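# Move the green can from turntable to coaster

## Task

Lift the green can off the turntable and set it upright on the coaster, leaving every other can standing where it is on the turntable.

## Robot and tools

Robot: two six-joint arms, left_arm and right_arm, each ending in a two-finger gripper whose fingers can fold. Bases in the scene frame: left_arm at (+0.064, +0.603, 0) m, quat_wxyz (+1.000, 0, 0, -0.012); right_arm at (+0.040, -0.614, 0) m, quat_wxyz (+1.000, 0, 0, -0.017). A camera stand sits behind the arms. Cameras: cam_left_wrist and cam_right_wrist, each 672x504.

Frame: everything (poses, targets, velocities) is in the scene frame. Origin at table-top height, midway between the nominal bases; +z up, +x out over the table, +y toward left_arm. Image left/right does not match arm names. Reported hand poses can be off by a few cm, more at long reach.

Gripper axes: fingers point along its +z; they open and close along its y. end_effector_position is the point between the pads when closed; fingertips stick out about 33 mm past it (about 9 mm when wide open).

Row layout (used by every tool that moves arms): one flat list of 20 numbers covering both arms. First left_arm: x, y, z (metres, absolute position in scene frame), qw, qx, qy, qz (absolute orientation, w first), then gripper position, force_limit, speed. Then the same ten for right_arm. Gripper numbers are each in [-1, 1]. position: +1 fully open (140 mm), about -0.8 pads touch, -1 close until blocked. force_limit: grip force after a slow close, roughly 14 N at -1 up to 58 N at +1. speed: finger rate, about 30 mm/s at -1, 140 at 0, 250 at +1; faster closes grip harder. Both start at +1. Always resend the same numbers for a gripper you want unchanged; 0 is a real command. To keep an arm still, resend its last reported pose and gripper numbers every call; to hold an orientation, repeat the same target quaternion rather than the drifted reported one.

execute_actions(actions, cameras): actions is a list of actions; each action is up to 15 rows, one per 1/30 s step, the last row held to fill 15 steps. Each row's pose is an absolute target, but the controller clips each step to 70 mm and 16 degrees from the measured pose, so one action may fall short; the result's Hand target shows where the arm is sent, and you continue from there. An action is refused for both arms if any target is over 0.6 m from that gripper's start along any gripper axis. An empty actions list returns cameras and fuller state. In this setup, results often return with 11 steps still to run (Kept back line); plan from the last row sent, not the printed pose.

move(target, speed, blend, stop_force, zero, blocking, cameras): straight-line path for each gripper to an absolute target row, or a list of up to 15 rows (same finger numbers in all). speed in m/s, 0.002 to 2, default 0.25. blend in m rounds corners in a list; 0 stops at each. stop_force, 10 to 80 N, ends an arm's path when push against its motion exceeds that; use only with slow motion, not while the gripper turns, and omit it when backing away from a contact. zero (default true) re-zeros the force reading first. blocking=false returns early and lets the move continue (not with stop_force). Paths ignore obstacles and the other arm; avoid routing close to an arm's own base. Result has a move: line such as done, off_target, moving, held, fault, with limits notes (paced = clipped, held = steps withheld).

wait(seconds 0 to 10): lets time run holding last commands. stop(): brakes a running move. zoom_image(camera, region [x0,y0,x1,y1] pixels, max 504x504) enlarges part of the latest image of cam_left_wrist or cam_right_wrist. finished_scene(scene): ends the current scene, given its number; irreversible, call only when the can stands on the coaster.

Reading results: object_status 0 moving, 1 blocked while opening, 2 blocked while closing (a grip), 3 reached target or pads met (maybe nothing held). After closing at -1, confirm 2. position_measured is counts: 3 open, ~75 = 100 mm, 139 = 60 mm, 200 = 20 mm, 230 pads meet. To grip harder while status is 2, raise force_limit and nudge position (-1 to -0.98). Grip with the outer quarter of the pads; grips near the palm fold the fingers and can slip. Fingertips jammed into a surface fold easily. Joint torques, external joint torques and Flange force (along gripper x y z, includes held weight, noisy) indicate contact. MOTOR HOT warns of overheating.

Avoid: contact torque at joint load limits (waist, shoulder 319; elbow 150; wrist joints 42.3 N m) or 144 N on any part, which freezes the arm for 10 s; pushing past firm contact; arms touching each other or one gripper closing on the other's fingers; knocking the other cans or letting anything fall or leave the table; dropping the can or releasing it while moving; long stretched-out holds or unreachable targets that heat motors. Objects may be nudged occasionally by outside pushes.

Each tool is called after ">>>" in YAML: its name, and indented under it one key for each argument.

## Session

>>> execute_actions:
  actions: []

Scene clock: 0.00 s.
left_arm: end_effector_position=(+0.7288, -0.1641, +0.3182) position_measured=3 object_status=3 end_effector_quat_wxyz=(-0.083, +0.990, +0.114, +0.013) | right_arm: end_effector_position=(+0.7610, -0.6149, +0.2545) position_measured=3 object_status=3 end_effector_quat_wxyz=(-0.005, +0.766, -0.643, +0.009)
Joint positions: left_arm=[-0.901 0.987 0.308 0.116 1.974 0.455] | right_arm=[-0.015 0.291 1.569 -0.002 1.261 2.918]
Joint velocities: within noise
Joint torques (N m): no reading
External joint torques (N m): no reading
Flange force (N): no reading
Hand target: left_arm +0.7288, -0.1641, +0.3182; -0.083, +0.990, +0.114, +0.013 | right_arm +0.7610, -0.6149, +0.2545; -0.005, +0.766, -0.643, +0.009
Tool commands: left_gripper/position=+1.0 left_gripper/force_limit=+1.0 left_gripper/speed=+1.0 right_gripper/position=+1.0 right_gripper/force_limit=+1.0 right_gripper/speed=+1.0

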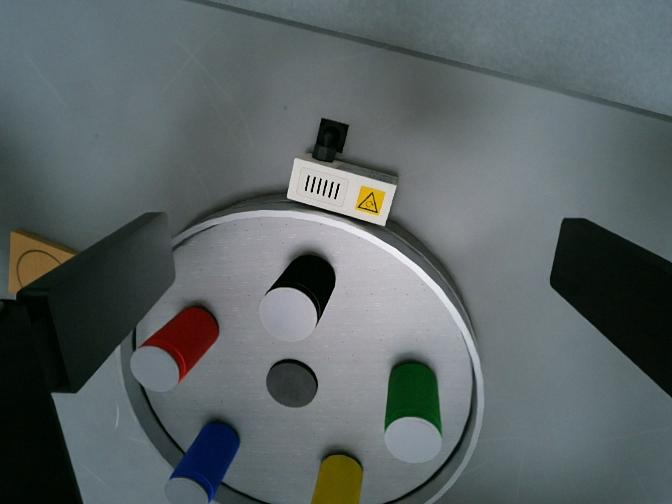

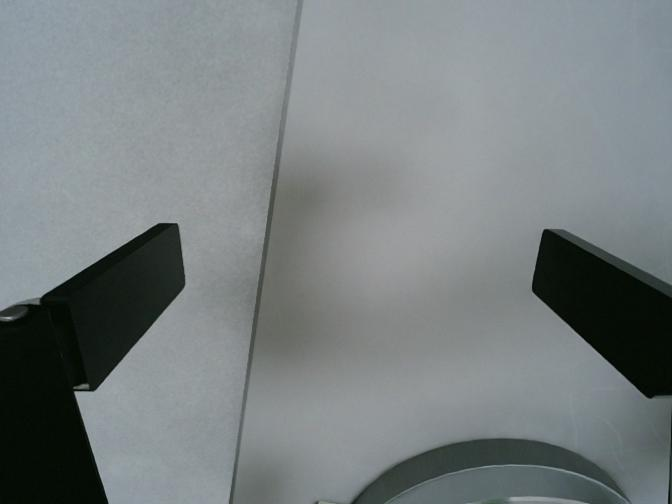

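>>> move:
  target: [0.62, -0.10, 0.42, 0, 1, 0, 0, 1, 1, 1, 0.7610, -0.6149, 0.2545, -0.005, 0.766, -0.643, 0.009, 1, 1, 1]
  cameras: ["cam_left_wrist"]

Scene clock: 3.97 s.
left_arm: end_effector_position=(+0.6200, -0.1001, +0.4199) position_measured=3 object_status=3 end_effector_quat_wxyz=(+0.000, +1.000, +0.000, +0.000) | right_arm: end_effector_position=(+0.7610, -0.6149, +0.2545) position_measured=3 object_status=3 end_effector_quat_wxyz=(-0.005, +0.766, -0.643, +0.009)
Joint positions: left_arm=[-0.916 0.586 0.836 0 1.72 0.631] | right_arm=[-0.015 0.291 1.569 -0.003 1.261 2.92]
Joint torques (N m): left_arm=[-1.59 -100.75 -38.83 3.85 -0.52 -0.2] | right_arm=[-0.24 -69.87 -39.25 3.98 0.04 -0.07]
External joint torques (N m): left_arm=[1.68 3.42 -2.11 0.39 0.49 0.2] | right_arm=[0.27 0.27 -0.76 0.07 -0.11 0.07]
Flange force (N): left_arm=[11.2 10.8 -7.0] | right_arm=[-0.1 -2.0 -0.6]
Hand target: left_arm +0.6200, -0.1000, +0.4200; +0.000, +1.000, +0.000, +0.000 | right_arm +0.7610, -0.6149, +0.2545; -0.005, +0.766, -0.643, +0.009
Off the commanded pose: left_arm 0.000 m, 0 deg | right_arm 0.000 m, 0 deg.
move: done
Images, in order (width x height): cam_left_wrist 672x504.

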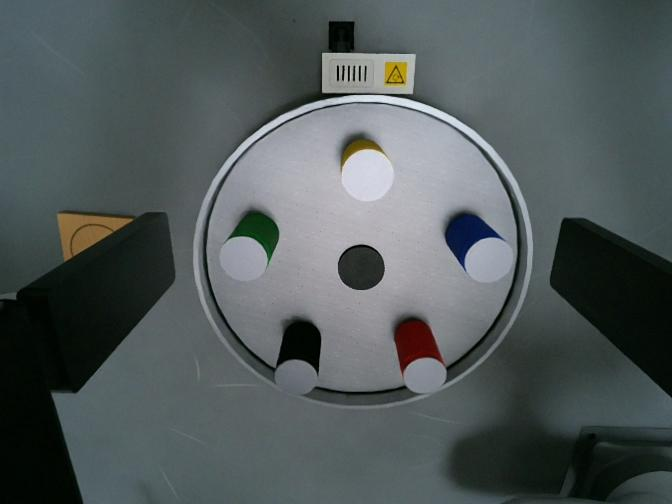

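>>> wait:
  seconds: 0.5
  cameras: ["cam_left_wrist"]

>>> wait:
  seconds: 1
  cameras: ["cam_left_wrist"]

>>> wait:
  seconds: 2
  cameras: ["cam_left_wrist"]

Scene clock: 5.73 s.
left_arm: end_effector_position=(+0.6200, -0.1000, +0.4200) position_measured=3 object_status=3 end_effector_quat_wxyz=(+0.000, +1.000, +0.000, +0.000) | right_arm: end_effector_position=(+0.7610, -0.6149, +0.2545) position_measured=3 object_status=3 end_effector_quat_wxyz=(-0.005, +0.766, -0.643, +0.009)
Joint positions: left_arm=[-0.916 0.585 0.836 0 1.72 0.631] | right_arm=[-0.015 0.291 1.569 -0.003 1.261 2.92]
Joint torques (N m): left_arm=[-1.56 -98.84 -38.58 3.95 -0.5 -0.24] | right_arm=[-0.52 -70.92 -39.03 4.06 -0.03 -0.1]
External joint torques (N m): left_arm=[1.45 1.71 -2.25 0.27 0.47 0.24] | right_arm=[0.79 1.26 -1.03 0.01 -0.05 0.1]
Flange force (N): left_arm=[9.0 8.4 -6.7] | right_arm=[-0.5 -4.3 -0.6]
Hand target: left_arm +0.6200, -0.1000, +0.4200; +0.000, +1.000, +0.000, +0.000 | right_arm +0.7610, -0.6149, +0.2545; -0.005, +0.766, -0.643, +0.009
Tool commands: left_gripper/position=+1.0 left_gripper/force_limit=+1.0 left_gripper/speed=+1.0 right_gripper/position=+1.0 right_gripper/force_limit=+1.0 right_gripper/speed=+1.0
Off the commanded pose: left_arm 0.000 m, 0 deg | right_arm 0.000 m, 0 deg.
wait: 0.50 s; at rest from the start
Images, in order (width x height): cam_left_wrist 672x504.

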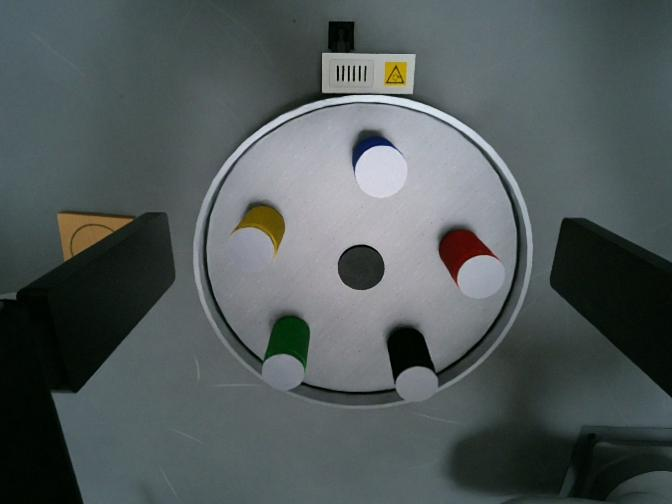

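Scene clock: 6.73 s.
left_arm: end_effector_position=(+0.6200, -0.1000, +0.4200) position_measured=3 object_status=3 end_effector_quat_wxyz=(+0.000, +1.000, +0.000, +0.000) | right_arm: end_effector_position=(+0.7610, -0.6149, +0.2545) position_measured=3 object_status=3 end_effector_quat_wxyz=(-0.005, +0.766, -0.643, +0.009)
Joint positions: left_arm=[-0.916 0.585 0.836 0 1.72 0.631] | right_arm=[-0.015 0.291 1.569 -0.003 1.261 2.92]
Joint torques (N m): left_arm=[-0.85 -98.17 -38.88 3.97 -0.49 -0.18] | right_arm=[-0.82 -70.56 -39.09 4.03 0.04 -0.1]
External joint torques (N m): left_arm=[0.78 0.47 -2.28 0.29 0.45 0.18] | right_arm=[0.91 0.97 -0.96 0.03 -0.12 0.1]
Flange force (N): left_arm=[6.8 6.9 -6.4] | right_arm=[-0.8 -3.7 -0.5]
Hand target: left_arm +0.6200, -0.1000, +0.4200; +0.000, +1.000, +0.000, +0.000 | right_arm +0.7610, -0.6149, +0.2545; -0.005, +0.766, -0.643, +0.009
Tool commands: left_gripper/position=+1.0 left_gripper/force_limit=+1.0 left_gripper/speed=+1.0 right_gripper/position=+1.0 right_gripper/force_limit=+1.0 right_gripper/speed=+1.0
Off the commanded pose: left_arm 0.000 m, 0 deg | right_arm 0.000 m, 0 deg.
wait: 1.00 s; at rest by 0.17 s
Images, in order (width x height): cam_left_wrist 672x504.

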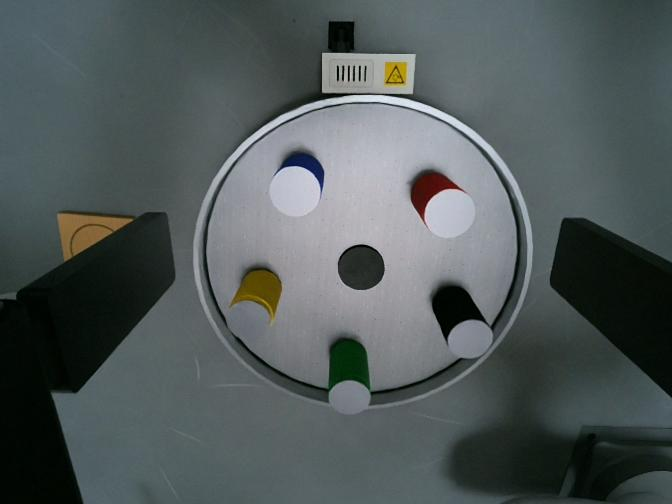

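Scene clock: 8.73 s.
left_arm: end_effector_position=(+0.6200, -0.1000, +0.4200) position_measured=3 object_status=3 end_effector_quat_wxyz=(+0.000, +1.000, +0.000, +0.000) | right_arm: end_effector_position=(+0.7610, -0.6149, +0.2545) position_measured=3 object_status=3 end_effector_quat_wxyz=(-0.005, +0.766, -0.643, +0.009)
Joint positions: left_arm=[-0.916 0.585 0.836 0 1.72 0.631] | right_arm=[-0.015 0.291 1.569 -0.003 1.261 2.92]
Joint torques (N m): left_arm=[-1.24 -98.3 -38.65 3.89 -0.54 -0.26] | right_arm=[-0.3 -70.64 -39.24 3.95 -0.01 -0.1]
External joint torques (N m): left_arm=[1.39 1.26 -2.11 0.34 0.5 0.26] | right_arm=[0.32 1.01 -0.81 0.11 -0.06 0.09]
Flange force (N): left_arm=[8.1 7.3 -6.3] | right_arm=[0.0 -3.3 -0.4]
Hand target: left_arm +0.6200, -0.1000, +0.4200; +0.000, +1.000, +0.000, +0.000 | right_arm +0.7610, -0.6149, +0.2545; -0.005, +0.766, -0.643, +0.009
Tool commands: left_gripper/position=+1.0 left_gripper/force_limit=+1.0 left_gripper/speed=+1.0 right_gripper/position=+1.0 right_gripper/force_limit=+1.0 right_gripper/speed=+1.0
Off the commanded pose: left_arm 0.000 m, 0 deg | right_arm 0.000 m, 0 deg.
wait: 2.00 s; at rest by 0.17 s
Images, in order (width x height): cam_left_wrist 672x504.

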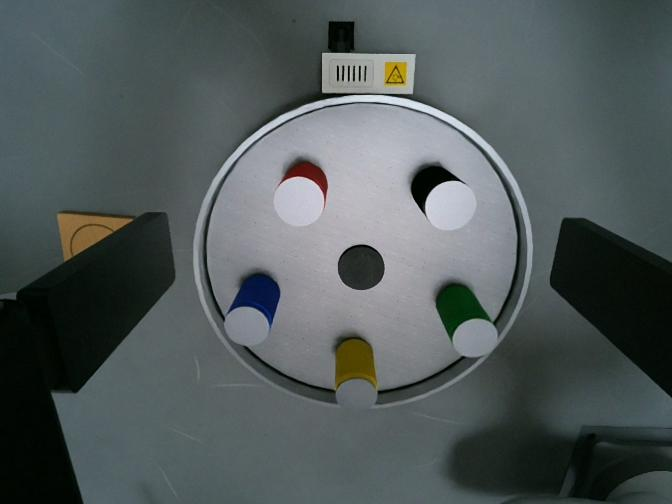

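>>> move:
  target: [0.62, 0.05, 0.42, 0, 1, 0, 0, 1, 1, 1, 0.7610, -0.6149, 0.2545, -0.005, 0.766, -0.643, 0.009, 1, 1, 1]
  cameras: ["cam_left_wrist"]

>>> move:
  target: [0.459, 0.003, 0.20, 0, 1, 0, 0, 1, 1, 1, 0.7610, -0.6149, 0.2545, -0.005, 0.766, -0.643, 0.009, 1, 1, 1]
  cameras: ["cam_left_wrist"]

>>> wait:
  seconds: 0.6
  cameras: ["cam_left_wrist"]

>>> wait:
  seconds: 0.6
  cameras: ["cam_left_wrist"]

>>> wait:
  seconds: 0.6
  cameras: ["cam_left_wrist"]

Scene clock: 22.93 s.
left_arm: end_effector_position=(+0.6200, +0.0500, +0.4199) position_measured=3 object_status=3 end_effector_quat_wxyz=(+0.000, +1.000, +0.000, +0.000) | right_arm: end_effector_position=(+0.7610, -0.6149, +0.2545) position_measured=3 object_status=3 end_effector_quat_wxyz=(-0.005, +0.766, -0.643, +0.009)
Joint positions: left_arm=[-0.802 0.371 1.161 0 1.61 0.744] | right_arm=[-0.015 0.291 1.569 -0.003 1.261 2.92]
Joint torques (N m): left_arm=[-1.63 -79.01 -38.55 3.98 -0.49 -0.2] | right_arm=[-0.02 -70.2 -38.99 3.95 0 -0.07]
External joint torques (N m): left_arm=[1.61 0.66 -2.86 0.3 0.45 0.2] | right_arm=[-0.17 0.62 -1.09 0.1 -0.08 0.07]
Flange force (N): left_arm=[7.8 4.5 -6.3] | right_arm=[0.7 -3.1 -0.9]
Hand target: left_arm +0.6200, +0.0500, +0.4200; +0.000, +1.000, +0.000, +0.000 | right_arm +0.7610, -0.6149, +0.2545; -0.005, +0.766, -0.643, +0.009
Off the commanded pose: left_arm 0.000 m, 0 deg | right_arm 0.000 m, 0 deg.
move: done
Images, in order (width x height): cam_left_wrist 672x504.

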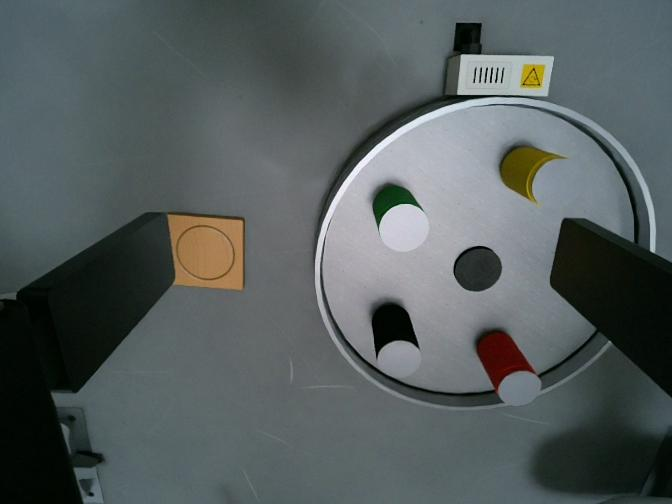

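Scene clock: 24.43 s.
left_arm: end_effector_position=(+0.4589, +0.0029, +0.2001) position_measured=3 object_status=3 end_effector_quat_wxyz=(+0.000, +1.000, +0.000, +0.000) | right_arm: end_effector_position=(+0.7610, -0.6149, +0.2545) position_measured=3 object_status=3 end_effector_quat_wxyz=(-0.005, +0.766, -0.643, +0.009)
Joint positions: left_arm=[-1.012 0.325 1.626 0 1.191 0.534] | right_arm=[-0.015 0.291 1.569 -0.003 1.261 2.92]
Joint torques (N m): left_arm=[-0.65 -71.6 -36.57 3.65 -0.49 -0.18] | right_arm=[-0.38 -70 -39.29 4.07 -0.02 -0.1]
External joint torques (N m): left_arm=[0.74 0.53 -1.87 0.34 0.46 0.18] | right_arm=[0.29 0.41 -0.76 -0.02 -0.06 0.1]
Flange force (N): left_arm=[3.8 3.5 -2.5] | right_arm=[-0.1 -2.3 -0.6]
Hand target: left_arm +0.4590, +0.0030, +0.2000; +0.000, +1.000, +0.000, +0.000 | right_arm +0.7610, -0.6149, +0.2545; -0.005, +0.766, -0.643, +0.009
Off the commanded pose: left_arm 0.000 m, 0 deg | right_arm 0.000 m, 0 deg.
move: done
Images, in order (width x height): cam_left_wrist 672x504.

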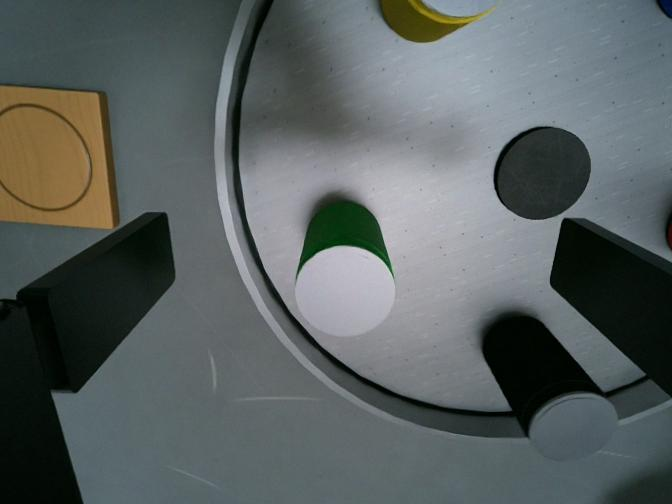

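Scene clock: 25.03 s.
left_arm: end_effector_position=(+0.4590, +0.0030, +0.2000) position_measured=3 object_status=3 end_effector_quat_wxyz=(+0.000, +1.000, +0.000, +0.000) | right_arm: end_effector_position=(+0.7610, -0.6149, +0.2545) position_measured=3 object_status=3 end_effector_quat_wxyz=(-0.005, +0.766, -0.643, +0.009)
Joint positions: left_arm=[-1.012 0.325 1.626 0 1.191 0.534] | right_arm=[-0.015 0.291 1.569 -0.003 1.261 2.92]
Joint torques (N m): left_arm=[-0.85 -71.56 -35.99 3.62 -0.48 -0.2] | right_arm=[-0.66 -70.17 -38.91 4.01 -0.04 -0.14]
External joint torques (N m): left_arm=[0.82 0.56 -2.42 0.36 0.45 0.2] | right_arm=[0.68 0.54 -1.14 0.04 -0.03 0.14]
Flange force (N): left_arm=[4.6 4.4 -3.1] | right_arm=[-0.6 -3.4 -1.1]
Hand target: left_arm +0.4590, +0.0030, +0.2000; +0.000, +1.000, +0.000, +0.000 | right_arm +0.7610, -0.6149, +0.2545; -0.005, +0.766, -0.643, +0.009
Tool commands: left_gripper/position=+1.0 left_gripper/force_limit=+1.0 left_gripper/speed=+1.0 right_gripper/position=+1.0 right_gripper/force_limit=+1.0 right_gripper/speed=+1.0
Off the commanded pose: left_arm 0.000 m, 0 deg | right_arm 0.000 m, 0 deg.
wait: 0.60 s; at rest by 0.17 s
Images, in order (width x height): cam_left_wrist 672x504.

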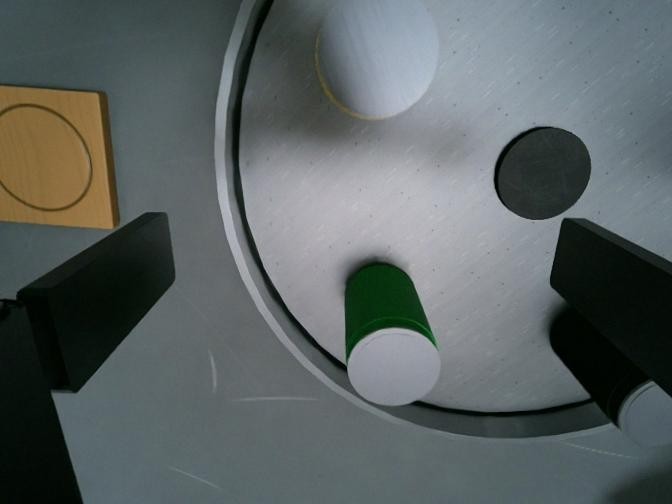

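Scene clock: 25.63 s.
left_arm: end_effector_position=(+0.4590, +0.0030, +0.2000) position_measured=3 object_status=3 end_effector_quat_wxyz=(+0.000, +1.000, +0.000, +0.000) | right_arm: end_effector_position=(+0.7610, -0.6149, +0.2545) position_measured=3 object_status=3 end_effector_quat_wxyz=(-0.005, +0.766, -0.643, +0.009)
Joint positions: left_arm=[-1.012 0.325 1.626 0 1.191 0.534] | right_arm=[-0.015 0.291 1.569 -0.003 1.261 2.92]
Joint torques (N m): left_arm=[-0.97 -71.49 -36.47 3.66 -0.54 -0.2] | right_arm=[-0.14 -70.42 -38.86 3.97 0.08 -0.09]
External joint torques (N m): left_arm=[1.01 0.42 -1.97 0.32 0.51 0.2] | right_arm=[0 0.77 -1.24 0.08 -0.16 0.09]
Flange force (N): left_arm=[4.2 3.3 -2.8] | right_arm=[0.5 -3.6 -0.9]
Hand target: left_arm +0.4590, +0.0030, +0.2000; +0.000, +1.000, +0.000, +0.000 | right_arm +0.7610, -0.6149, +0.2545; -0.005, +0.766, -0.643, +0.009
Tool commands: left_gripper/position=+1.0 left_gripper/force_limit=+1.0 left_gripper/speed=+1.0 right_gripper/position=+1.0 right_gripper/force_limit=+1.0 right_gripper/speed=+1.0
Off the commanded pose: left_arm 0.000 m, 0 deg | right_arm 0.000 m, 0 deg.
wait: 0.60 s; at rest by 0.17 s
Images, in order (width x height): cam_left_wrist 672x504.

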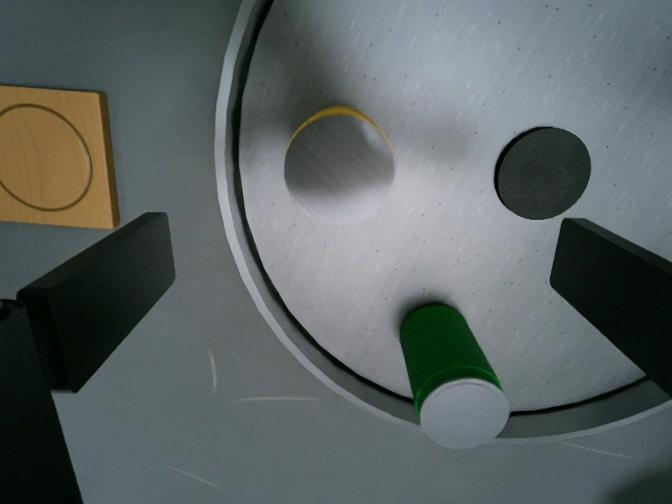

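Scene clock: 26.23 s.
left_arm: end_effector_position=(+0.4590, +0.0030, +0.2000) position_measured=3 object_status=3 end_effector_quat_wxyz=(+0.000, +1.000, +0.000, +0.000) | right_arm: end_effector_position=(+0.7610, -0.6149, +0.2545) position_measured=3 object_status=3 end_effector_quat_wxyz=(-0.005, +0.766, -0.643, +0.009)
Joint positions: left_arm=[-1.012 0.325 1.626 0 1.191 0.534] | right_arm=[-0.015 0.291 1.569 -0.003 1.261 2.92]
Joint torques (N m): left_arm=[-1.36 -71.4 -36.19 3.66 -0.51 -0.24] | right_arm=[-0.69 -70.37 -39.01 3.95 0.01 -0.11]
External joint torques (N m): left_arm=[1.32 0.25 -2.37 0.34 0.48 0.24] | right_arm=[0.38 0.89 -1.03 0.09 -0.09 0.11]
Flange force (N): left_arm=[4.9 3.5 -3.3] | right_arm=[-0.1 -3.6 -0.7]
Hand target: left_arm +0.4590, +0.0030, +0.2000; +0.000, +1.000, +0.000, +0.000 | right_arm +0.7610, -0.6149, +0.2545; -0.005, +0.766, -0.643, +0.009
Tool commands: left_gripper/position=+1.0 left_gripper/force_limit=+1.0 left_gripper/speed=+1.0 right_gripper/position=+1.0 right_gripper/force_limit=+1.0 right_gripper/speed=+1.0
Off the commanded pose: left_arm 0.000 m, 0 deg | right_arm 0.000 m, 0 deg.
wait: 0.60 s; at rest by 0.17 s
Images, in order (width x height): cam_left_wrist 672x504.

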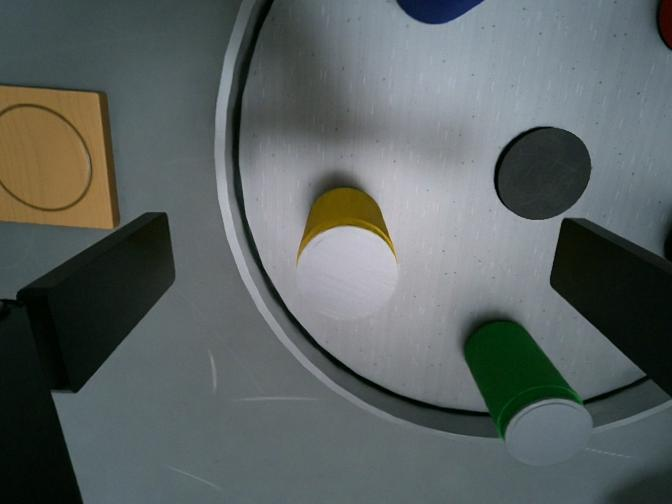

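>>> move:
  target: [0.485, -0.001, 0.147, 0, 1, 0, 0, 0.5, 0, 0, 0.7610, -0.6149, 0.2545, -0.005, 0.766, -0.643, 0.009, 1, 1, 1]
  cameras: ["cam_left_wrist"]

>>> wait:
  seconds: 0.6
  cameras: ["cam_left_wrist"]

>>> wait:
  seconds: 0.6
  cameras: ["cam_left_wrist"]

>>> wait:
  seconds: 0.6
  cameras: ["cam_left_wrist"]

Scene clock: 34.00 s.
left_arm: end_effector_position=(+0.4850, -0.0010, +0.1471) position_measured=66 object_status=3 end_effector_quat_wxyz=(+0.000, +1.000, +0.000, +0.000) | right_arm: end_effector_position=(+0.7610, -0.6149, +0.2545) position_measured=3 object_status=3 end_effector_quat_wxyz=(-0.005, +0.766, -0.643, +0.009)
Joint positions: left_arm=[-0.984 0.387 1.642 0 1.113 0.562] | right_arm=[-0.015 0.291 1.569 -0.003 1.261 2.92]
Joint torques (N m): left_arm=[-1.08 -76.7 -34.93 3.48 -0.52 -0.15] | right_arm=[-0.37 -70.05 -38.87 4.07 -0.03 -0.04]
External joint torques (N m): left_arm=[1.02 1.09 -2.21 0.37 0.48 0.15] | right_arm=[0.42 0.4 -1.19 -0.01 -0.04 0.04]
Flange force (N): left_arm=[5.1 4.6 -2.1] | right_arm=[-0.1 -3.2 -1.2]
Hand target: left_arm +0.4850, -0.0010, +0.1470; +0.000, +1.000, +0.000, +0.000 | right_arm +0.7610, -0.6149, +0.2545; -0.005, +0.766, -0.643, +0.009
Off the commanded pose: left_arm 0.000 m, 0 deg | right_arm 0.000 m, 0 deg.
move: done
Images, in order (width x height): cam_left_wrist 672x504.

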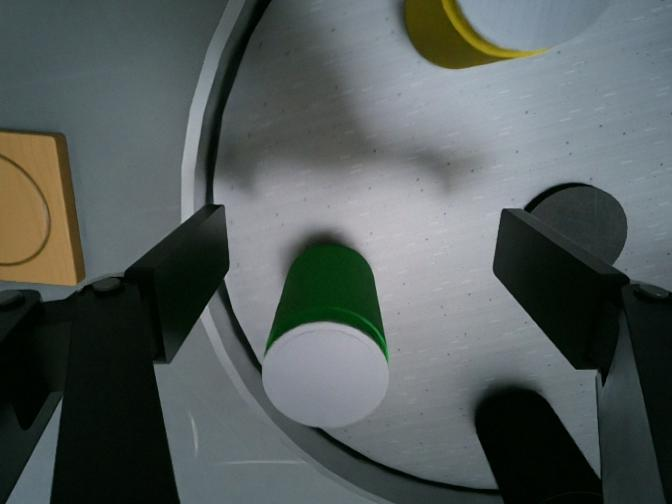

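Scene clock: 34.60 s.
left_arm: end_effector_position=(+0.4850, -0.0010, +0.1470) position_measured=66 object_status=3 end_effector_quat_wxyz=(+0.000, +1.000, +0.000, +0.000) | right_arm: end_effector_position=(+0.7610, -0.6149, +0.2545) position_measured=3 object_status=3 end_effector_quat_wxyz=(-0.005, +0.766, -0.643, +0.009)
Joint positions: left_arm=[-0.984 0.387 1.642 0 1.113 0.562] | right_arm=[-0.015 0.291 1.569 -0.003 1.261 2.92]
Joint torques (N m): left_arm=[-0.83 -76.24 -35.09 3.49 -0.56 -0.28] | right_arm=[-0.03 -70.27 -39.04 4.01 0.02 -0.13]
External joint torques (N m): left_arm=[0.77 0.61 -2.06 0.36 0.53 0.28] | right_arm=[-0.22 0.66 -1.01 0.03 -0.09 0.13]
Flange force (N): left_arm=[4.4 3.9 -2.4] | right_arm=[0.7 -3.0 -0.7]
Hand target: left_arm +0.4850, -0.0010, +0.1470; +0.000, +1.000, +0.000, +0.000 | right_arm +0.7610, -0.6149, +0.2545; -0.005, +0.766, -0.643, +0.009
Tool commands: left_gripper/position=+0.5 left_gripper/force_limit=+0.0 left_gripper/speed=+0.0 right_gripper/position=+1.0 right_gripper/force_limit=+1.0 right_gripper/speed=+1.0
Off the commanded pose: left_arm 0.000 m, 0 deg | right_arm 0.000 m, 0 deg.
wait: 0.60 s; at rest by 0.17 s
Images, in order (width x height): cam_left_wrist 672x504.

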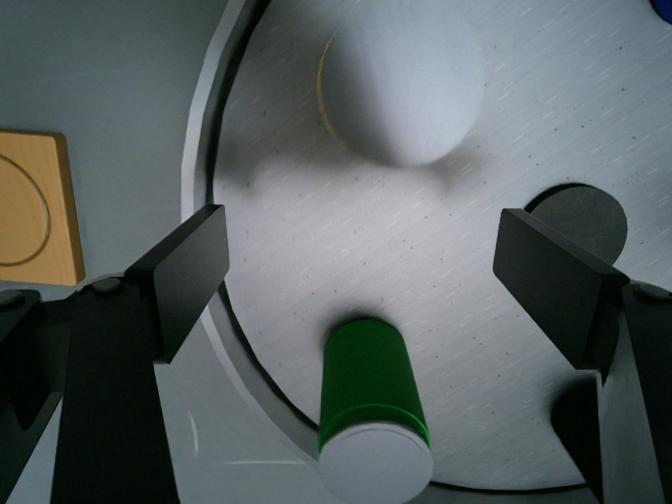

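Scene clock: 35.20 s.
left_arm: end_effector_position=(+0.4850, -0.0010, +0.1470) position_measured=66 object_status=3 end_effector_quat_wxyz=(+0.000, +1.000, +0.000, +0.000) | right_arm: end_effector_position=(+0.7610, -0.6149, +0.2545) position_measured=3 object_status=3 end_effector_quat_wxyz=(-0.005, +0.766, -0.643, +0.009)
Joint positions: left_arm=[-0.984 0.387 1.642 0 1.113 0.562] | right_arm=[-0.015 0.291 1.569 -0.003 1.261 2.92]
Joint torques (N m): left_arm=[-1.18 -75.89 -35.01 3.52 -0.5 -0.17] | right_arm=[-0.29 -70.06 -38.91 4.06 -0.04 -0.09]
External joint torques (N m): left_arm=[1.21 0.4 -1.98 0.31 0.47 0.17] | right_arm=[0.28 0.49 -1.17 0 -0.03 0.09]
Flange force (N): left_arm=[4.5 3.2 -2.4] | right_arm=[0.1 -3.2 -1.1]
Hand target: left_arm +0.4850, -0.0010, +0.1470; +0.000, +1.000, +0.000, +0.000 | right_arm +0.7610, -0.6149, +0.2545; -0.005, +0.766, -0.643, +0.009
Tool commands: left_gripper/position=+0.5 left_gripper/force_limit=+0.0 left_gripper/speed=+0.0 right_gripper/position=+1.0 right_gripper/force_limit=+1.0 right_gripper/speed=+1.0
Off the commanded pose: left_arm 0.000 m, 0 deg | right_arm 0.000 m, 0 deg.
wait: 0.60 s; at rest by 0.17 s
Images, in order (width x height): cam_left_wrist 672x504.

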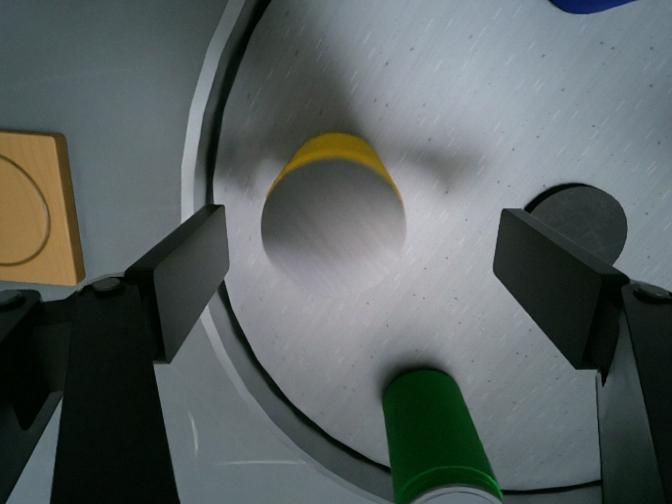

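Scene clock: 35.80 s.
left_arm: end_effector_position=(+0.4850, -0.0010, +0.1470) position_measured=66 object_status=3 end_effector_quat_wxyz=(+0.000, +1.000, +0.000, +0.000) | right_arm: end_effector_position=(+0.7610, -0.6149, +0.2545) position_measured=3 object_status=3 end_effector_quat_wxyz=(-0.005, +0.766, -0.643, +0.009)
Joint positions: left_arm=[-0.984 0.387 1.642 0 1.113 0.562] | right_arm=[-0.015 0.291 1.569 -0.003 1.261 2.92]
Joint torques (N m): left_arm=[-1.33 -76.3 -34.77 3.49 -0.55 -0.21] | right_arm=[-0.38 -69.9 -39.22 3.95 -0.03 -0.07]
External joint torques (N m): left_arm=[1.27 0.85 -2.2 0.34 0.52 0.21] | right_arm=[0.45 0.27 -0.77 0.1 -0.04 0.07]
Flange force (N): left_arm=[5.3 4.1 -2.3] | right_arm=[-0.4 -2.1 -0.7]
Hand target: left_arm +0.4850, -0.0010, +0.1470; +0.000, +1.000, +0.000, +0.000 | right_arm +0.7610, -0.6149, +0.2545; -0.005, +0.766, -0.643, +0.009
Tool commands: left_gripper/position=+0.5 left_gripper/force_limit=+0.0 left_gripper/speed=+0.0 right_gripper/position=+1.0 right_gripper/force_limit=+1.0 right_gripper/speed=+1.0
Off the commanded pose: left_arm 0.000 m, 0 deg | right_arm 0.000 m, 0 deg.
wait: 0.60 s; at rest by 0.17 s
Images, in order (width x height): cam_left_wrist 672x504.

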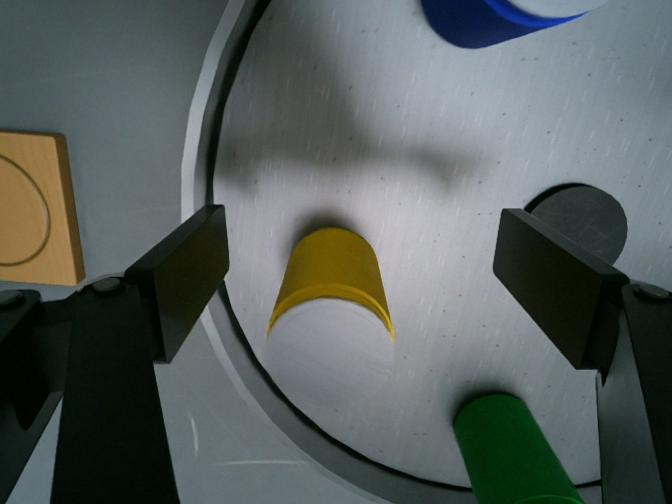

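>>> move:
  target: [0.485, 0.0105, 0.147, 0, 1, 0, 0, 0.5, 0, 0, 0.7610, -0.6149, 0.2545, -0.005, 0.766, -0.643, 0.009, 1, 1, 1]

>>> wait:
  seconds: 0.6
  cameras: ["cam_left_wrist"]

>>> wait:
  seconds: 0.6
  cameras: ["cam_left_wrist"]

>>> wait:
  seconds: 0.6
  cameras: ["cam_left_wrist"]

>>> wait:
  seconds: 0.6
  cameras: ["cam_left_wrist"]

Scene clock: 42.73 s.
left_arm: end_effector_position=(+0.4850, +0.0105, +0.1470) position_measured=66 object_status=3 end_effector_quat_wxyz=(+0.000, +1.000, +0.000, +0.000) | right_arm: end_effector_position=(+0.7610, -0.6149, +0.2545) position_measured=3 object_status=3 end_effector_quat_wxyz=(-0.005, +0.766, -0.643, +0.009)
Joint positions: left_arm=[-0.976 0.373 1.662 0 1.106 0.57] | right_arm=[-0.015 0.291 1.569 -0.003 1.261 2.92]
Joint torques (N m): left_arm=[-1.13 -74.91 -34.79 3.45 -0.55 -0.18] | right_arm=[-0.74 -70.34 -39.03 3.96 0.05 -0.08]
External joint torques (N m): left_arm=[1.17 0.68 -2.26 0.39 0.52 0.18] | right_arm=[0.72 0.85 -1 0.09 -0.13 0.08]
Flange force (N): left_arm=[5.1 4.0 -2.5] | right_arm=[-0.5 -3.5 -0.6]
Hand target: left_arm +0.4850, +0.0105, +0.1470; +0.000, +1.000, +0.000, +0.000 | right_arm +0.7610, -0.6149, +0.2545; -0.005, +0.766, -0.643, +0.009
Off the commanded pose: left_arm 0.000 m, 0 deg | right_arm 0.000 m, 0 deg.
move: done

Scene clock: 43.33 s.
left_arm: end_effector_position=(+0.4850, +0.0105, +0.1470) position_measured=66 object_status=3 end_effector_quat_wxyz=(+0.000, +1.000, +0.000, +0.000) | right_arm: end_effector_position=(+0.7610, -0.6149, +0.2545) position_measured=3 object_status=3 end_effector_quat_wxyz=(-0.005, +0.766, -0.643, +0.009)
Joint positions: left_arm=[-0.976 0.373 1.662 0 1.106 0.57] | right_arm=[-0.015 0.291 1.569 -0.003 1.261 2.92]
Joint torques (N m): left_arm=[-1.01 -74.72 -34.73 3.48 -0.49 -0.15] | right_arm=[0.05 -70.24 -38.92 3.98 -0.02 -0.11]
External joint torques (N m): left_arm=[1.16 0.56 -2.21 0.35 0.46 0.15] | right_arm=[-0.15 0.71 -1.14 0.07 -0.06 0.11]
Flange force (N): left_arm=[4.9 3.7 -2.5] | right_arm=[0.6 -3.4 -0.9]
Hand target: left_arm +0.4850, +0.0105, +0.1470; +0.000, +1.000, +0.000, +0.000 | right_arm +0.7610, -0.6149, +0.2545; -0.005, +0.766, -0.643, +0.009
Tool commands: left_gripper/position=+0.5 left_gripper/force_limit=+0.0 left_gripper/speed=+0.0 right_gripper/position=+1.0 right_gripper/force_limit=+1.0 right_gripper/speed=+1.0
Off the commanded pose: left_arm 0.000 m, 0 deg | right_arm 0.000 m, 0 deg.
wait: 0.60 s; at rest by 0.17 s
Images, in order (width x height): cam_left_wrist 672x504.

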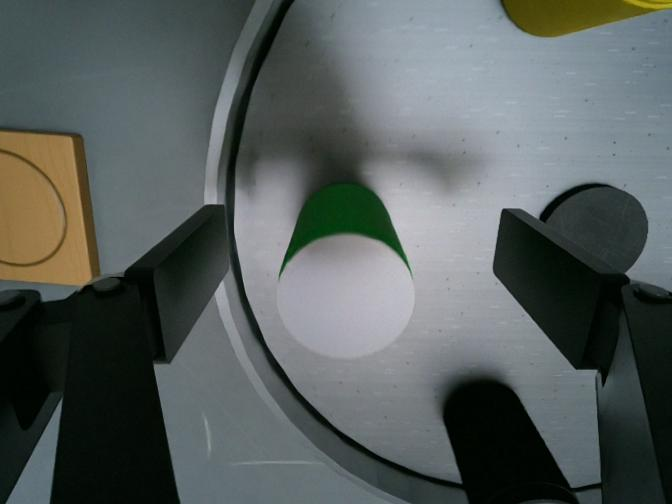

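Scene clock: 43.93 s.
left_arm: end_effector_position=(+0.4850, +0.0105, +0.1470) position_measured=66 object_status=3 end_effector_quat_wxyz=(+0.000, +1.000, +0.000, +0.000) | right_arm: end_effector_position=(+0.7610, -0.6149, +0.2545) position_measured=3 object_status=3 end_effector_quat_wxyz=(-0.005, +0.766, -0.643, +0.009)
Joint positions: left_arm=[-0.976 0.373 1.662 0 1.106 0.57] | right_arm=[-0.015 0.291 1.569 -0.003 1.261 2.92]
Joint torques (N m): left_arm=[-0.94 -74.69 -34.84 3.43 -0.47 -0.18] | right_arm=[-0.2 -70.5 -39.08 4.02 0.02 -0.09]
External joint torques (N m): left_arm=[0.94 0.37 -2.31 0.41 0.43 0.18] | right_arm=[0.28 0.84 -0.99 0.04 -0.09 0.09]
Flange force (N): left_arm=[4.6 3.8 -2.6] | right_arm=[0.1 -3.4 -0.6]
Hand target: left_arm +0.4850, +0.0105, +0.1470; +0.000, +1.000, +0.000, +0.000 | right_arm +0.7610, -0.6149, +0.2545; -0.005, +0.766, -0.643, +0.009
Tool commands: left_gripper/position=+0.5 left_gripper/force_limit=+0.0 left_gripper/speed=+0.0 right_gripper/position=+1.0 right_gripper/force_limit=+1.0 right_gripper/speed=+1.0
Off the commanded pose: left_arm 0.000 m, 0 deg | right_arm 0.000 m, 0 deg.
wait: 0.60 s; at rest by 0.17 s
Images, in order (width x height): cam_left_wrist 672x504.

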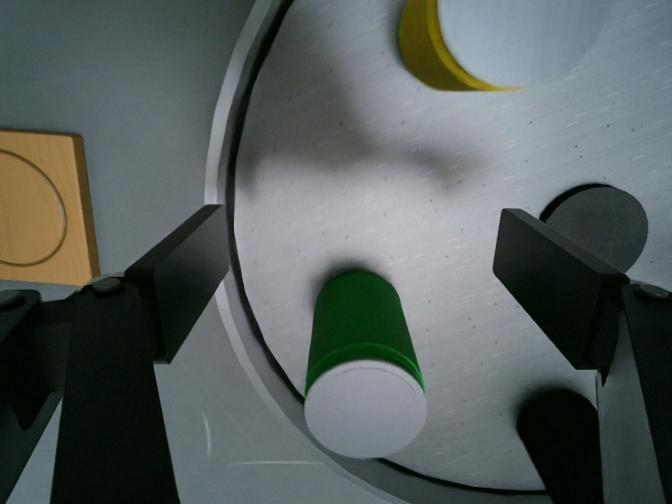

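Scene clock: 44.53 s.
left_arm: end_effector_position=(+0.4850, +0.0105, +0.1470) position_measured=66 object_status=3 end_effector_quat_wxyz=(+0.000, +1.000, +0.000, +0.000) | right_arm: end_effector_position=(+0.7610, -0.6149, +0.2545) position_measured=3 object_status=3 end_effector_quat_wxyz=(-0.005, +0.766, -0.643, +0.009)
Joint positions: left_arm=[-0.976 0.373 1.662 0 1.106 0.57] | right_arm=[-0.015 0.291 1.569 -0.003 1.261 2.92]
Joint torques (N m): left_arm=[-1.29 -75.13 -35.01 3.41 -0.53 -0.25] | right_arm=[-0.67 -70.4 -38.94 4 0.01 -0.04]
External joint torques (N m): left_arm=[1.37 0.94 -1.97 0.42 0.5 0.25] | right_arm=[0.58 0.84 -1.11 0.05 -0.08 0.04]
Flange force (N): left_arm=[5.3 3.6 -2.0] | right_arm=[-0.2 -3.7 -0.8]
Hand target: left_arm +0.4850, +0.0105, +0.1470; +0.000, +1.000, +0.000, +0.000 | right_arm +0.7610, -0.6149, +0.2545; -0.005, +0.766, -0.643, +0.009
Tool commands: left_gripper/position=+0.5 left_gripper/force_limit=+0.0 left_gripper/speed=+0.0 right_gripper/position=+1.0 right_gripper/force_limit=+1.0 right_gripper/speed=+1.0
Off the commanded pose: left_arm 0.000 m, 0 deg | right_arm 0.000 m, 0 deg.
wait: 0.60 s; at rest by 0.17 s
Images, in order (width x height): cam_left_wrist 672x504.

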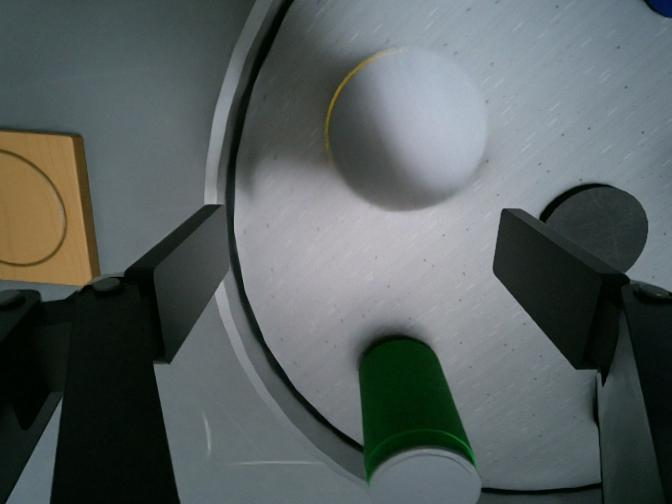

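Scene clock: 45.13 s.
left_arm: end_effector_position=(+0.4850, +0.0105, +0.1470) position_measured=66 object_status=3 end_effector_quat_wxyz=(+0.000, +1.000, +0.000, +0.000) | right_arm: end_effector_position=(+0.7610, -0.6149, +0.2545) position_measured=3 object_status=3 end_effector_quat_wxyz=(-0.005, +0.766, -0.643, +0.009)
Joint positions: left_arm=[-0.976 0.373 1.662 0 1.106 0.57] | right_arm=[-0.015 0.291 1.569 -0.003 1.261 2.92]
Joint torques (N m): left_arm=[-1.26 -74.65 -34.83 3.44 -0.56 -0.23] | right_arm=[-0.19 -70.03 -39.06 3.94 -0.02 -0.1]
External joint torques (N m): left_arm=[1.14 0.39 -2.3 0.4 0.52 0.23] | right_arm=[0.39 0.4 -1.01 0.12 -0.05 0.1]
Flange force (N): left_arm=[4.9 3.7 -2.8] | right_arm=[-0.2 -2.8 -0.9]
Hand target: left_arm +0.4850, +0.0105, +0.1470; +0.000, +1.000, +0.000, +0.000 | right_arm +0.7610, -0.6149, +0.2545; -0.005, +0.766, -0.643, +0.009
Tool commands: left_gripper/position=+0.5 left_gripper/force_limit=+0.0 left_gripper/speed=+0.0 right_gripper/position=+1.0 right_gripper/force_limit=+1.0 right_gripper/speed=+1.0
Off the commanded pose: left_arm 0.000 m, 0 deg | right_arm 0.000 m, 0 deg.
wait: 0.60 s; at rest by 0.17 s
Images, in order (width x height): cam_left_wrist 672x504.

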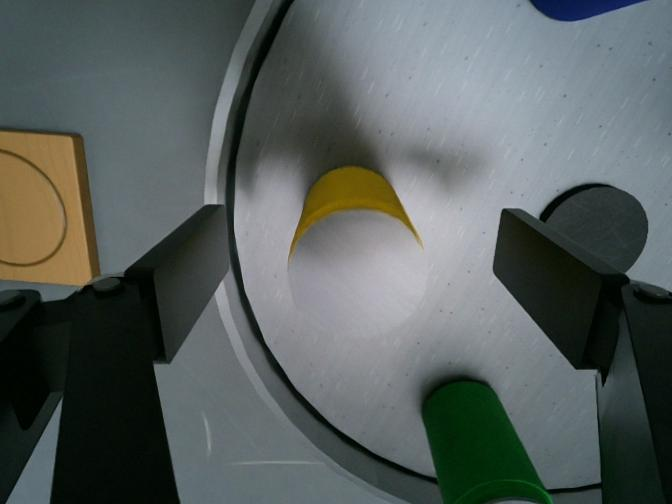

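>>> move:
  target: [0.485, 0.016, 0.147, 0, 1, 0, 0, 0.5, 0, 0, 0.7610, -0.6149, 0.2545, -0.005, 0.766, -0.643, 0.009, 1, 1, 1]

Scene clock: 47.57 s.
left_arm: end_effector_position=(+0.4850, +0.0160, +0.1470) position_measured=66 object_status=3 end_effector_quat_wxyz=(+0.000, +1.000, +0.000, +0.000) | right_arm: end_effector_position=(+0.7610, -0.6149, +0.2545) position_measured=3 object_status=3 end_effector_quat_wxyz=(-0.005, +0.766, -0.643, +0.009)
Joint positions: left_arm=[-0.972 0.367 1.672 0 1.104 0.574] | right_arm=[-0.015 0.291 1.569 -0.003 1.261 2.92]
Joint torques (N m): left_arm=[-0.93 -74.43 -34.73 3.55 -0.52 -0.18] | right_arm=[-0.07 -70.39 -38.87 4.02 0 -0.07]
External joint torques (N m): left_arm=[0.81 1.03 -2.11 0.26 0.49 0.18] | right_arm=[0.13 0.87 -1.16 0.03 -0.07 0.07]
Flange force (N): left_arm=[4.8 4.3 -2.1] | right_arm=[0.4 -3.7 -0.9]
Hand target: left_arm +0.4850, +0.0160, +0.1470; +0.000, +1.000, +0.000, +0.000 | right_arm +0.7610, -0.6149, +0.2545; -0.005, +0.766, -0.643, +0.009
Off the commanded pose: left_arm 0.000 m, 0 deg | right_arm 0.000 m, 0 deg.
move: done

>>> wait:
  seconds: 0.10

>>> move:
  target:
    - [0.485, 0.016, 0.147, 0, 1, 0, 0, 0.5, 0, 0, 0.7610, -0.6149, 0.2545, -0.005, 0.766, -0.643, 0.009, 1, 1, 1]
    - [0.485, 0.016, 0.147, 0, 1, 0, 0, 0.5, 0, 0, 0.7610, -0.6149, 0.2545, -0.005, 0.766, -0.643, 0.009, 1, 1, 1]
    - [0.485, 0.016, 0.147, 0, 1, 0, 0, 0.5, 0, 0, 0.7610, -0.6149, 0.2545, -0.005, 0.766, -0.643, 0.009, 1, 1, 1]
  speed: [0.0865, 0.15, 0.2]
  blend: [0.012, 0.05, 0]

Scene clock: 48.10 s.
left_arm: end_effector_position=(+0.4850, +0.0160, +0.1470) position_measured=66 object_status=3 end_effector_quat_wxyz=(+0.000, +1.000, +0.000, +0.000) | right_arm: end_effector_position=(+0.7610, -0.6149, +0.2545) position_measured=3 object_status=3 end_effector_quat_wxyz=(-0.005, +0.766, -0.643, +0.009)
Joint positions: left_arm=[-0.972 0.367 1.672 0 1.104 0.574] | right_arm=[-0.015 0.291 1.569 -0.003 1.261 2.92]
Joint torques (N m): left_arm=[-1.34 -74.59 -34.57 3.45 -0.49 -0.25] | right_arm=[-0.22 -70.53 -39.02 4.01 0.01 -0.08]
External joint torques (N m): left_arm=[1.13 1.02 -2.49 0.38 0.45 0.25] | right_arm=[0.02 0.91 -1.05 0.03 -0.09 0.08]
Flange force (N): left_arm=[5.7 4.6 -2.4] | right_arm=[0.5 -3.5 -0.7]
Hand target: left_arm +0.4850, +0.0160, +0.1470; +0.000, +1.000, +0.000, +0.000 | right_arm +0.7610, -0.6149, +0.2545; -0.005, +0.766, -0.643, +0.009
Tool commands: left_gripper/position=+0.5 left_gripper/force_limit=+0.0 left_gripper/speed=+0.0 right_gripper/position=+1.0 right_gripper/force_limit=+1.0 right_gripper/speed=+1.0
Off the commanded pose: left_arm 0.000 m, 0 deg | right_arm 0.000 m, 0 deg.
wait: 0.10 s; at rest from the start

Scene clock: 48.60 s.
left_arm: end_effector_position=(+0.4850, +0.0160, +0.1470) position_measured=66 object_status=3 end_effector_quat_wxyz=(+0.000, +1.000, +0.000, +0.000) | right_arm: end_effector_position=(+0.7610, -0.6149, +0.2545) position_measured=3 object_status=3 end_effector_quat_wxyz=(-0.005, +0.766, -0.643, +0.009)
Joint positions: left_arm=[-0.972 0.367 1.672 0 1.104 0.574] | right_arm=[-0.015 0.291 1.569 -0.003 1.261 2.92]
Joint torques (N m): left_arm=[-0.97 -73.84 -34.78 3.45 -0.53 -0.19] | right_arm=[-0.52 -70.41 -39.1 3.96 0.02 -0.02]
External joint torques (N m): left_arm=[1.01 0.28 -2.18 0.38 0.5 0.19] | right_arm=[0.36 0.82 -1 0.09 -0.1 0.02]
Flange force (N): left_arm=[4.5 3.4 -2.7] | right_arm=[0.1 -3.4 -0.6]
Hand target: left_arm +0.4850, +0.0160, +0.1470; +0.000, +1.000, +0.000, +0.000 | right_arm +0.7610, -0.6149, +0.2545; -0.005, +0.766, -0.643, +0.009
Off the commanded pose: left_arm 0.000 m, 0 deg | right_arm 0.000 m, 0 deg.
move: done

>>> wait:
  seconds: 3.44

>>> move:
  target:
    - [0.410, 0.012, 0.147, 0, 1, 0, 0, -1, 0, -0.4, 0.7610, -0.6149, 0.2545, -0.005, 0.766, -0.643, 0.009, 1, 1, 1]
    - [0.410, 0.04, 0.23, 0, 1, 0, 0, -1, 0, -0.4, 0.7610, -0.6149, 0.2545, -0.005, 0.766, -0.643, 0.009, 1, 1, 1]
    - [0.470, 0.235, 0.20, 0, 1, 0, 0, -1, 0, -0.4, 0.7610, -0.6149, 0.2545, -0.005, 0.766, -0.643, 0.009, 1, 1, 1]
  speed: [0.0865, 0.15, 0.2]
  blend: [0.012, 0.05, 0]
  cameras: ["cam_left_wrist"]

Scene clock: 52.90 s.
left_arm: end_effector_position=(+0.4850, +0.0160, +0.1470) position_measured=66 object_status=3 end_effector_quat_wxyz=(+0.000, +1.000, +0.000, +0.000) | right_arm: end_effector_position=(+0.7610, -0.6149, +0.2545) position_measured=3 object_status=3 end_effector_quat_wxyz=(-0.005, +0.766, -0.643, +0.009)
Joint positions: left_arm=[-0.972 0.367 1.672 0 1.104 0.574] | right_arm=[-0.015 0.291 1.569 -0.003 1.261 2.92]
Joint torques (N m): left_arm=[-1.23 -74.3 -34.67 3.46 -0.47 -0.25] | right_arm=[-0.36 -70.48 -39.06 3.99 -0.03 -0.04]
External joint torques (N m): left_arm=[1.11 0.85 -2.21 0.35 0.44 0.25] | right_arm=[0.17 0.95 -0.95 0.05 -0.04 0.04]
Flange force (N): left_arm=[5.2 4.0 -2.2] | right_arm=[0.3 -3.4 -0.6]
Hand target: left_arm +0.4850, +0.0160, +0.1470; +0.000, +1.000, +0.000, +0.000 | right_arm +0.7610, -0.6149, +0.2545; -0.005, +0.766, -0.643, +0.009
Tool commands: left_gripper/position=+0.5 left_gripper/force_limit=+0.0 left_gripper/speed=+0.0 right_gripper/position=+1.0 right_gripper/force_limit=+1.0 right_gripper/speed=+1.0
Off the commanded pose: left_arm 0.000 m, 0 deg | right_arm 0.000 m, 0 deg.
wait: 3.47 s; at rest from the start

Scene clock: 55.77 s.
left_arm: end_effector_position=(+0.4700, +0.2350, +0.2000) position_measured=232 object_status=3 end_effector_quat_wxyz=(+0.000, +1.000, +0.000, +0.000) | right_arm: end_effector_position=(+0.7610, -0.6149, +0.2545) position_measured=3 object_status=3 end_effector_quat_wxyz=(-0.005, +0.766, -0.643, +0.009)
Joint positions: left_arm=[-0.775 0.066 1.945 0 1.13 0.771] | right_arm=[-0.015 0.291 1.569 -0.003 1.261 2.92]
Joint torques (N m): left_arm=[-2.16 -43.92 -35.12 3.5 -0.52 -0.22] | right_arm=[0.13 -70.3 -38.87 3.98 0.01 -0.13]
External joint torques (N m): left_arm=[2.14 -0.33 -2.43 0.38 0.47 0.22] | right_arm=[-0.38 0.81 -1.17 0.07 -0.09 0.13]
Flange force (N): left_arm=[5.8 -0.5 -4.0] | right_arm=[1.0 -3.5 -0.9]
Hand target: left_arm +0.4700, +0.2350, +0.2000; +0.000, +1.000, +0.000, +0.000 | right_arm +0.7610, -0.6149, +0.2545; -0.005, +0.766, -0.643, +0.009
Off the commanded pose: left_arm 0.000 m, 0 deg | right_arm 0.000 m, 0 deg.
move: done; blend cut to 0.0438 m at target 2
Images, in order (width x height): cam_left_wrist 672x504.

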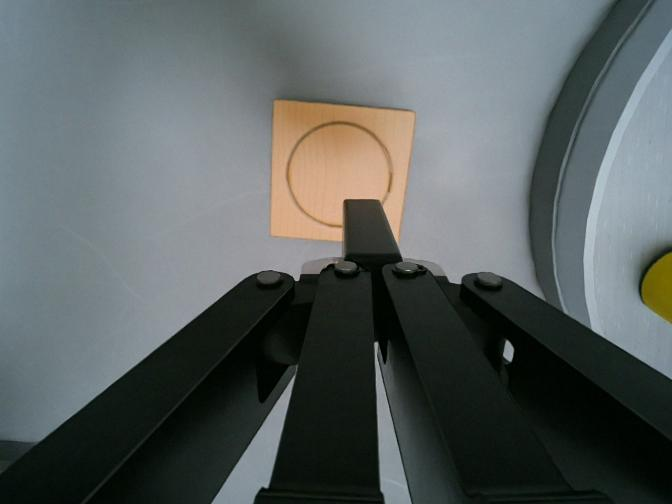

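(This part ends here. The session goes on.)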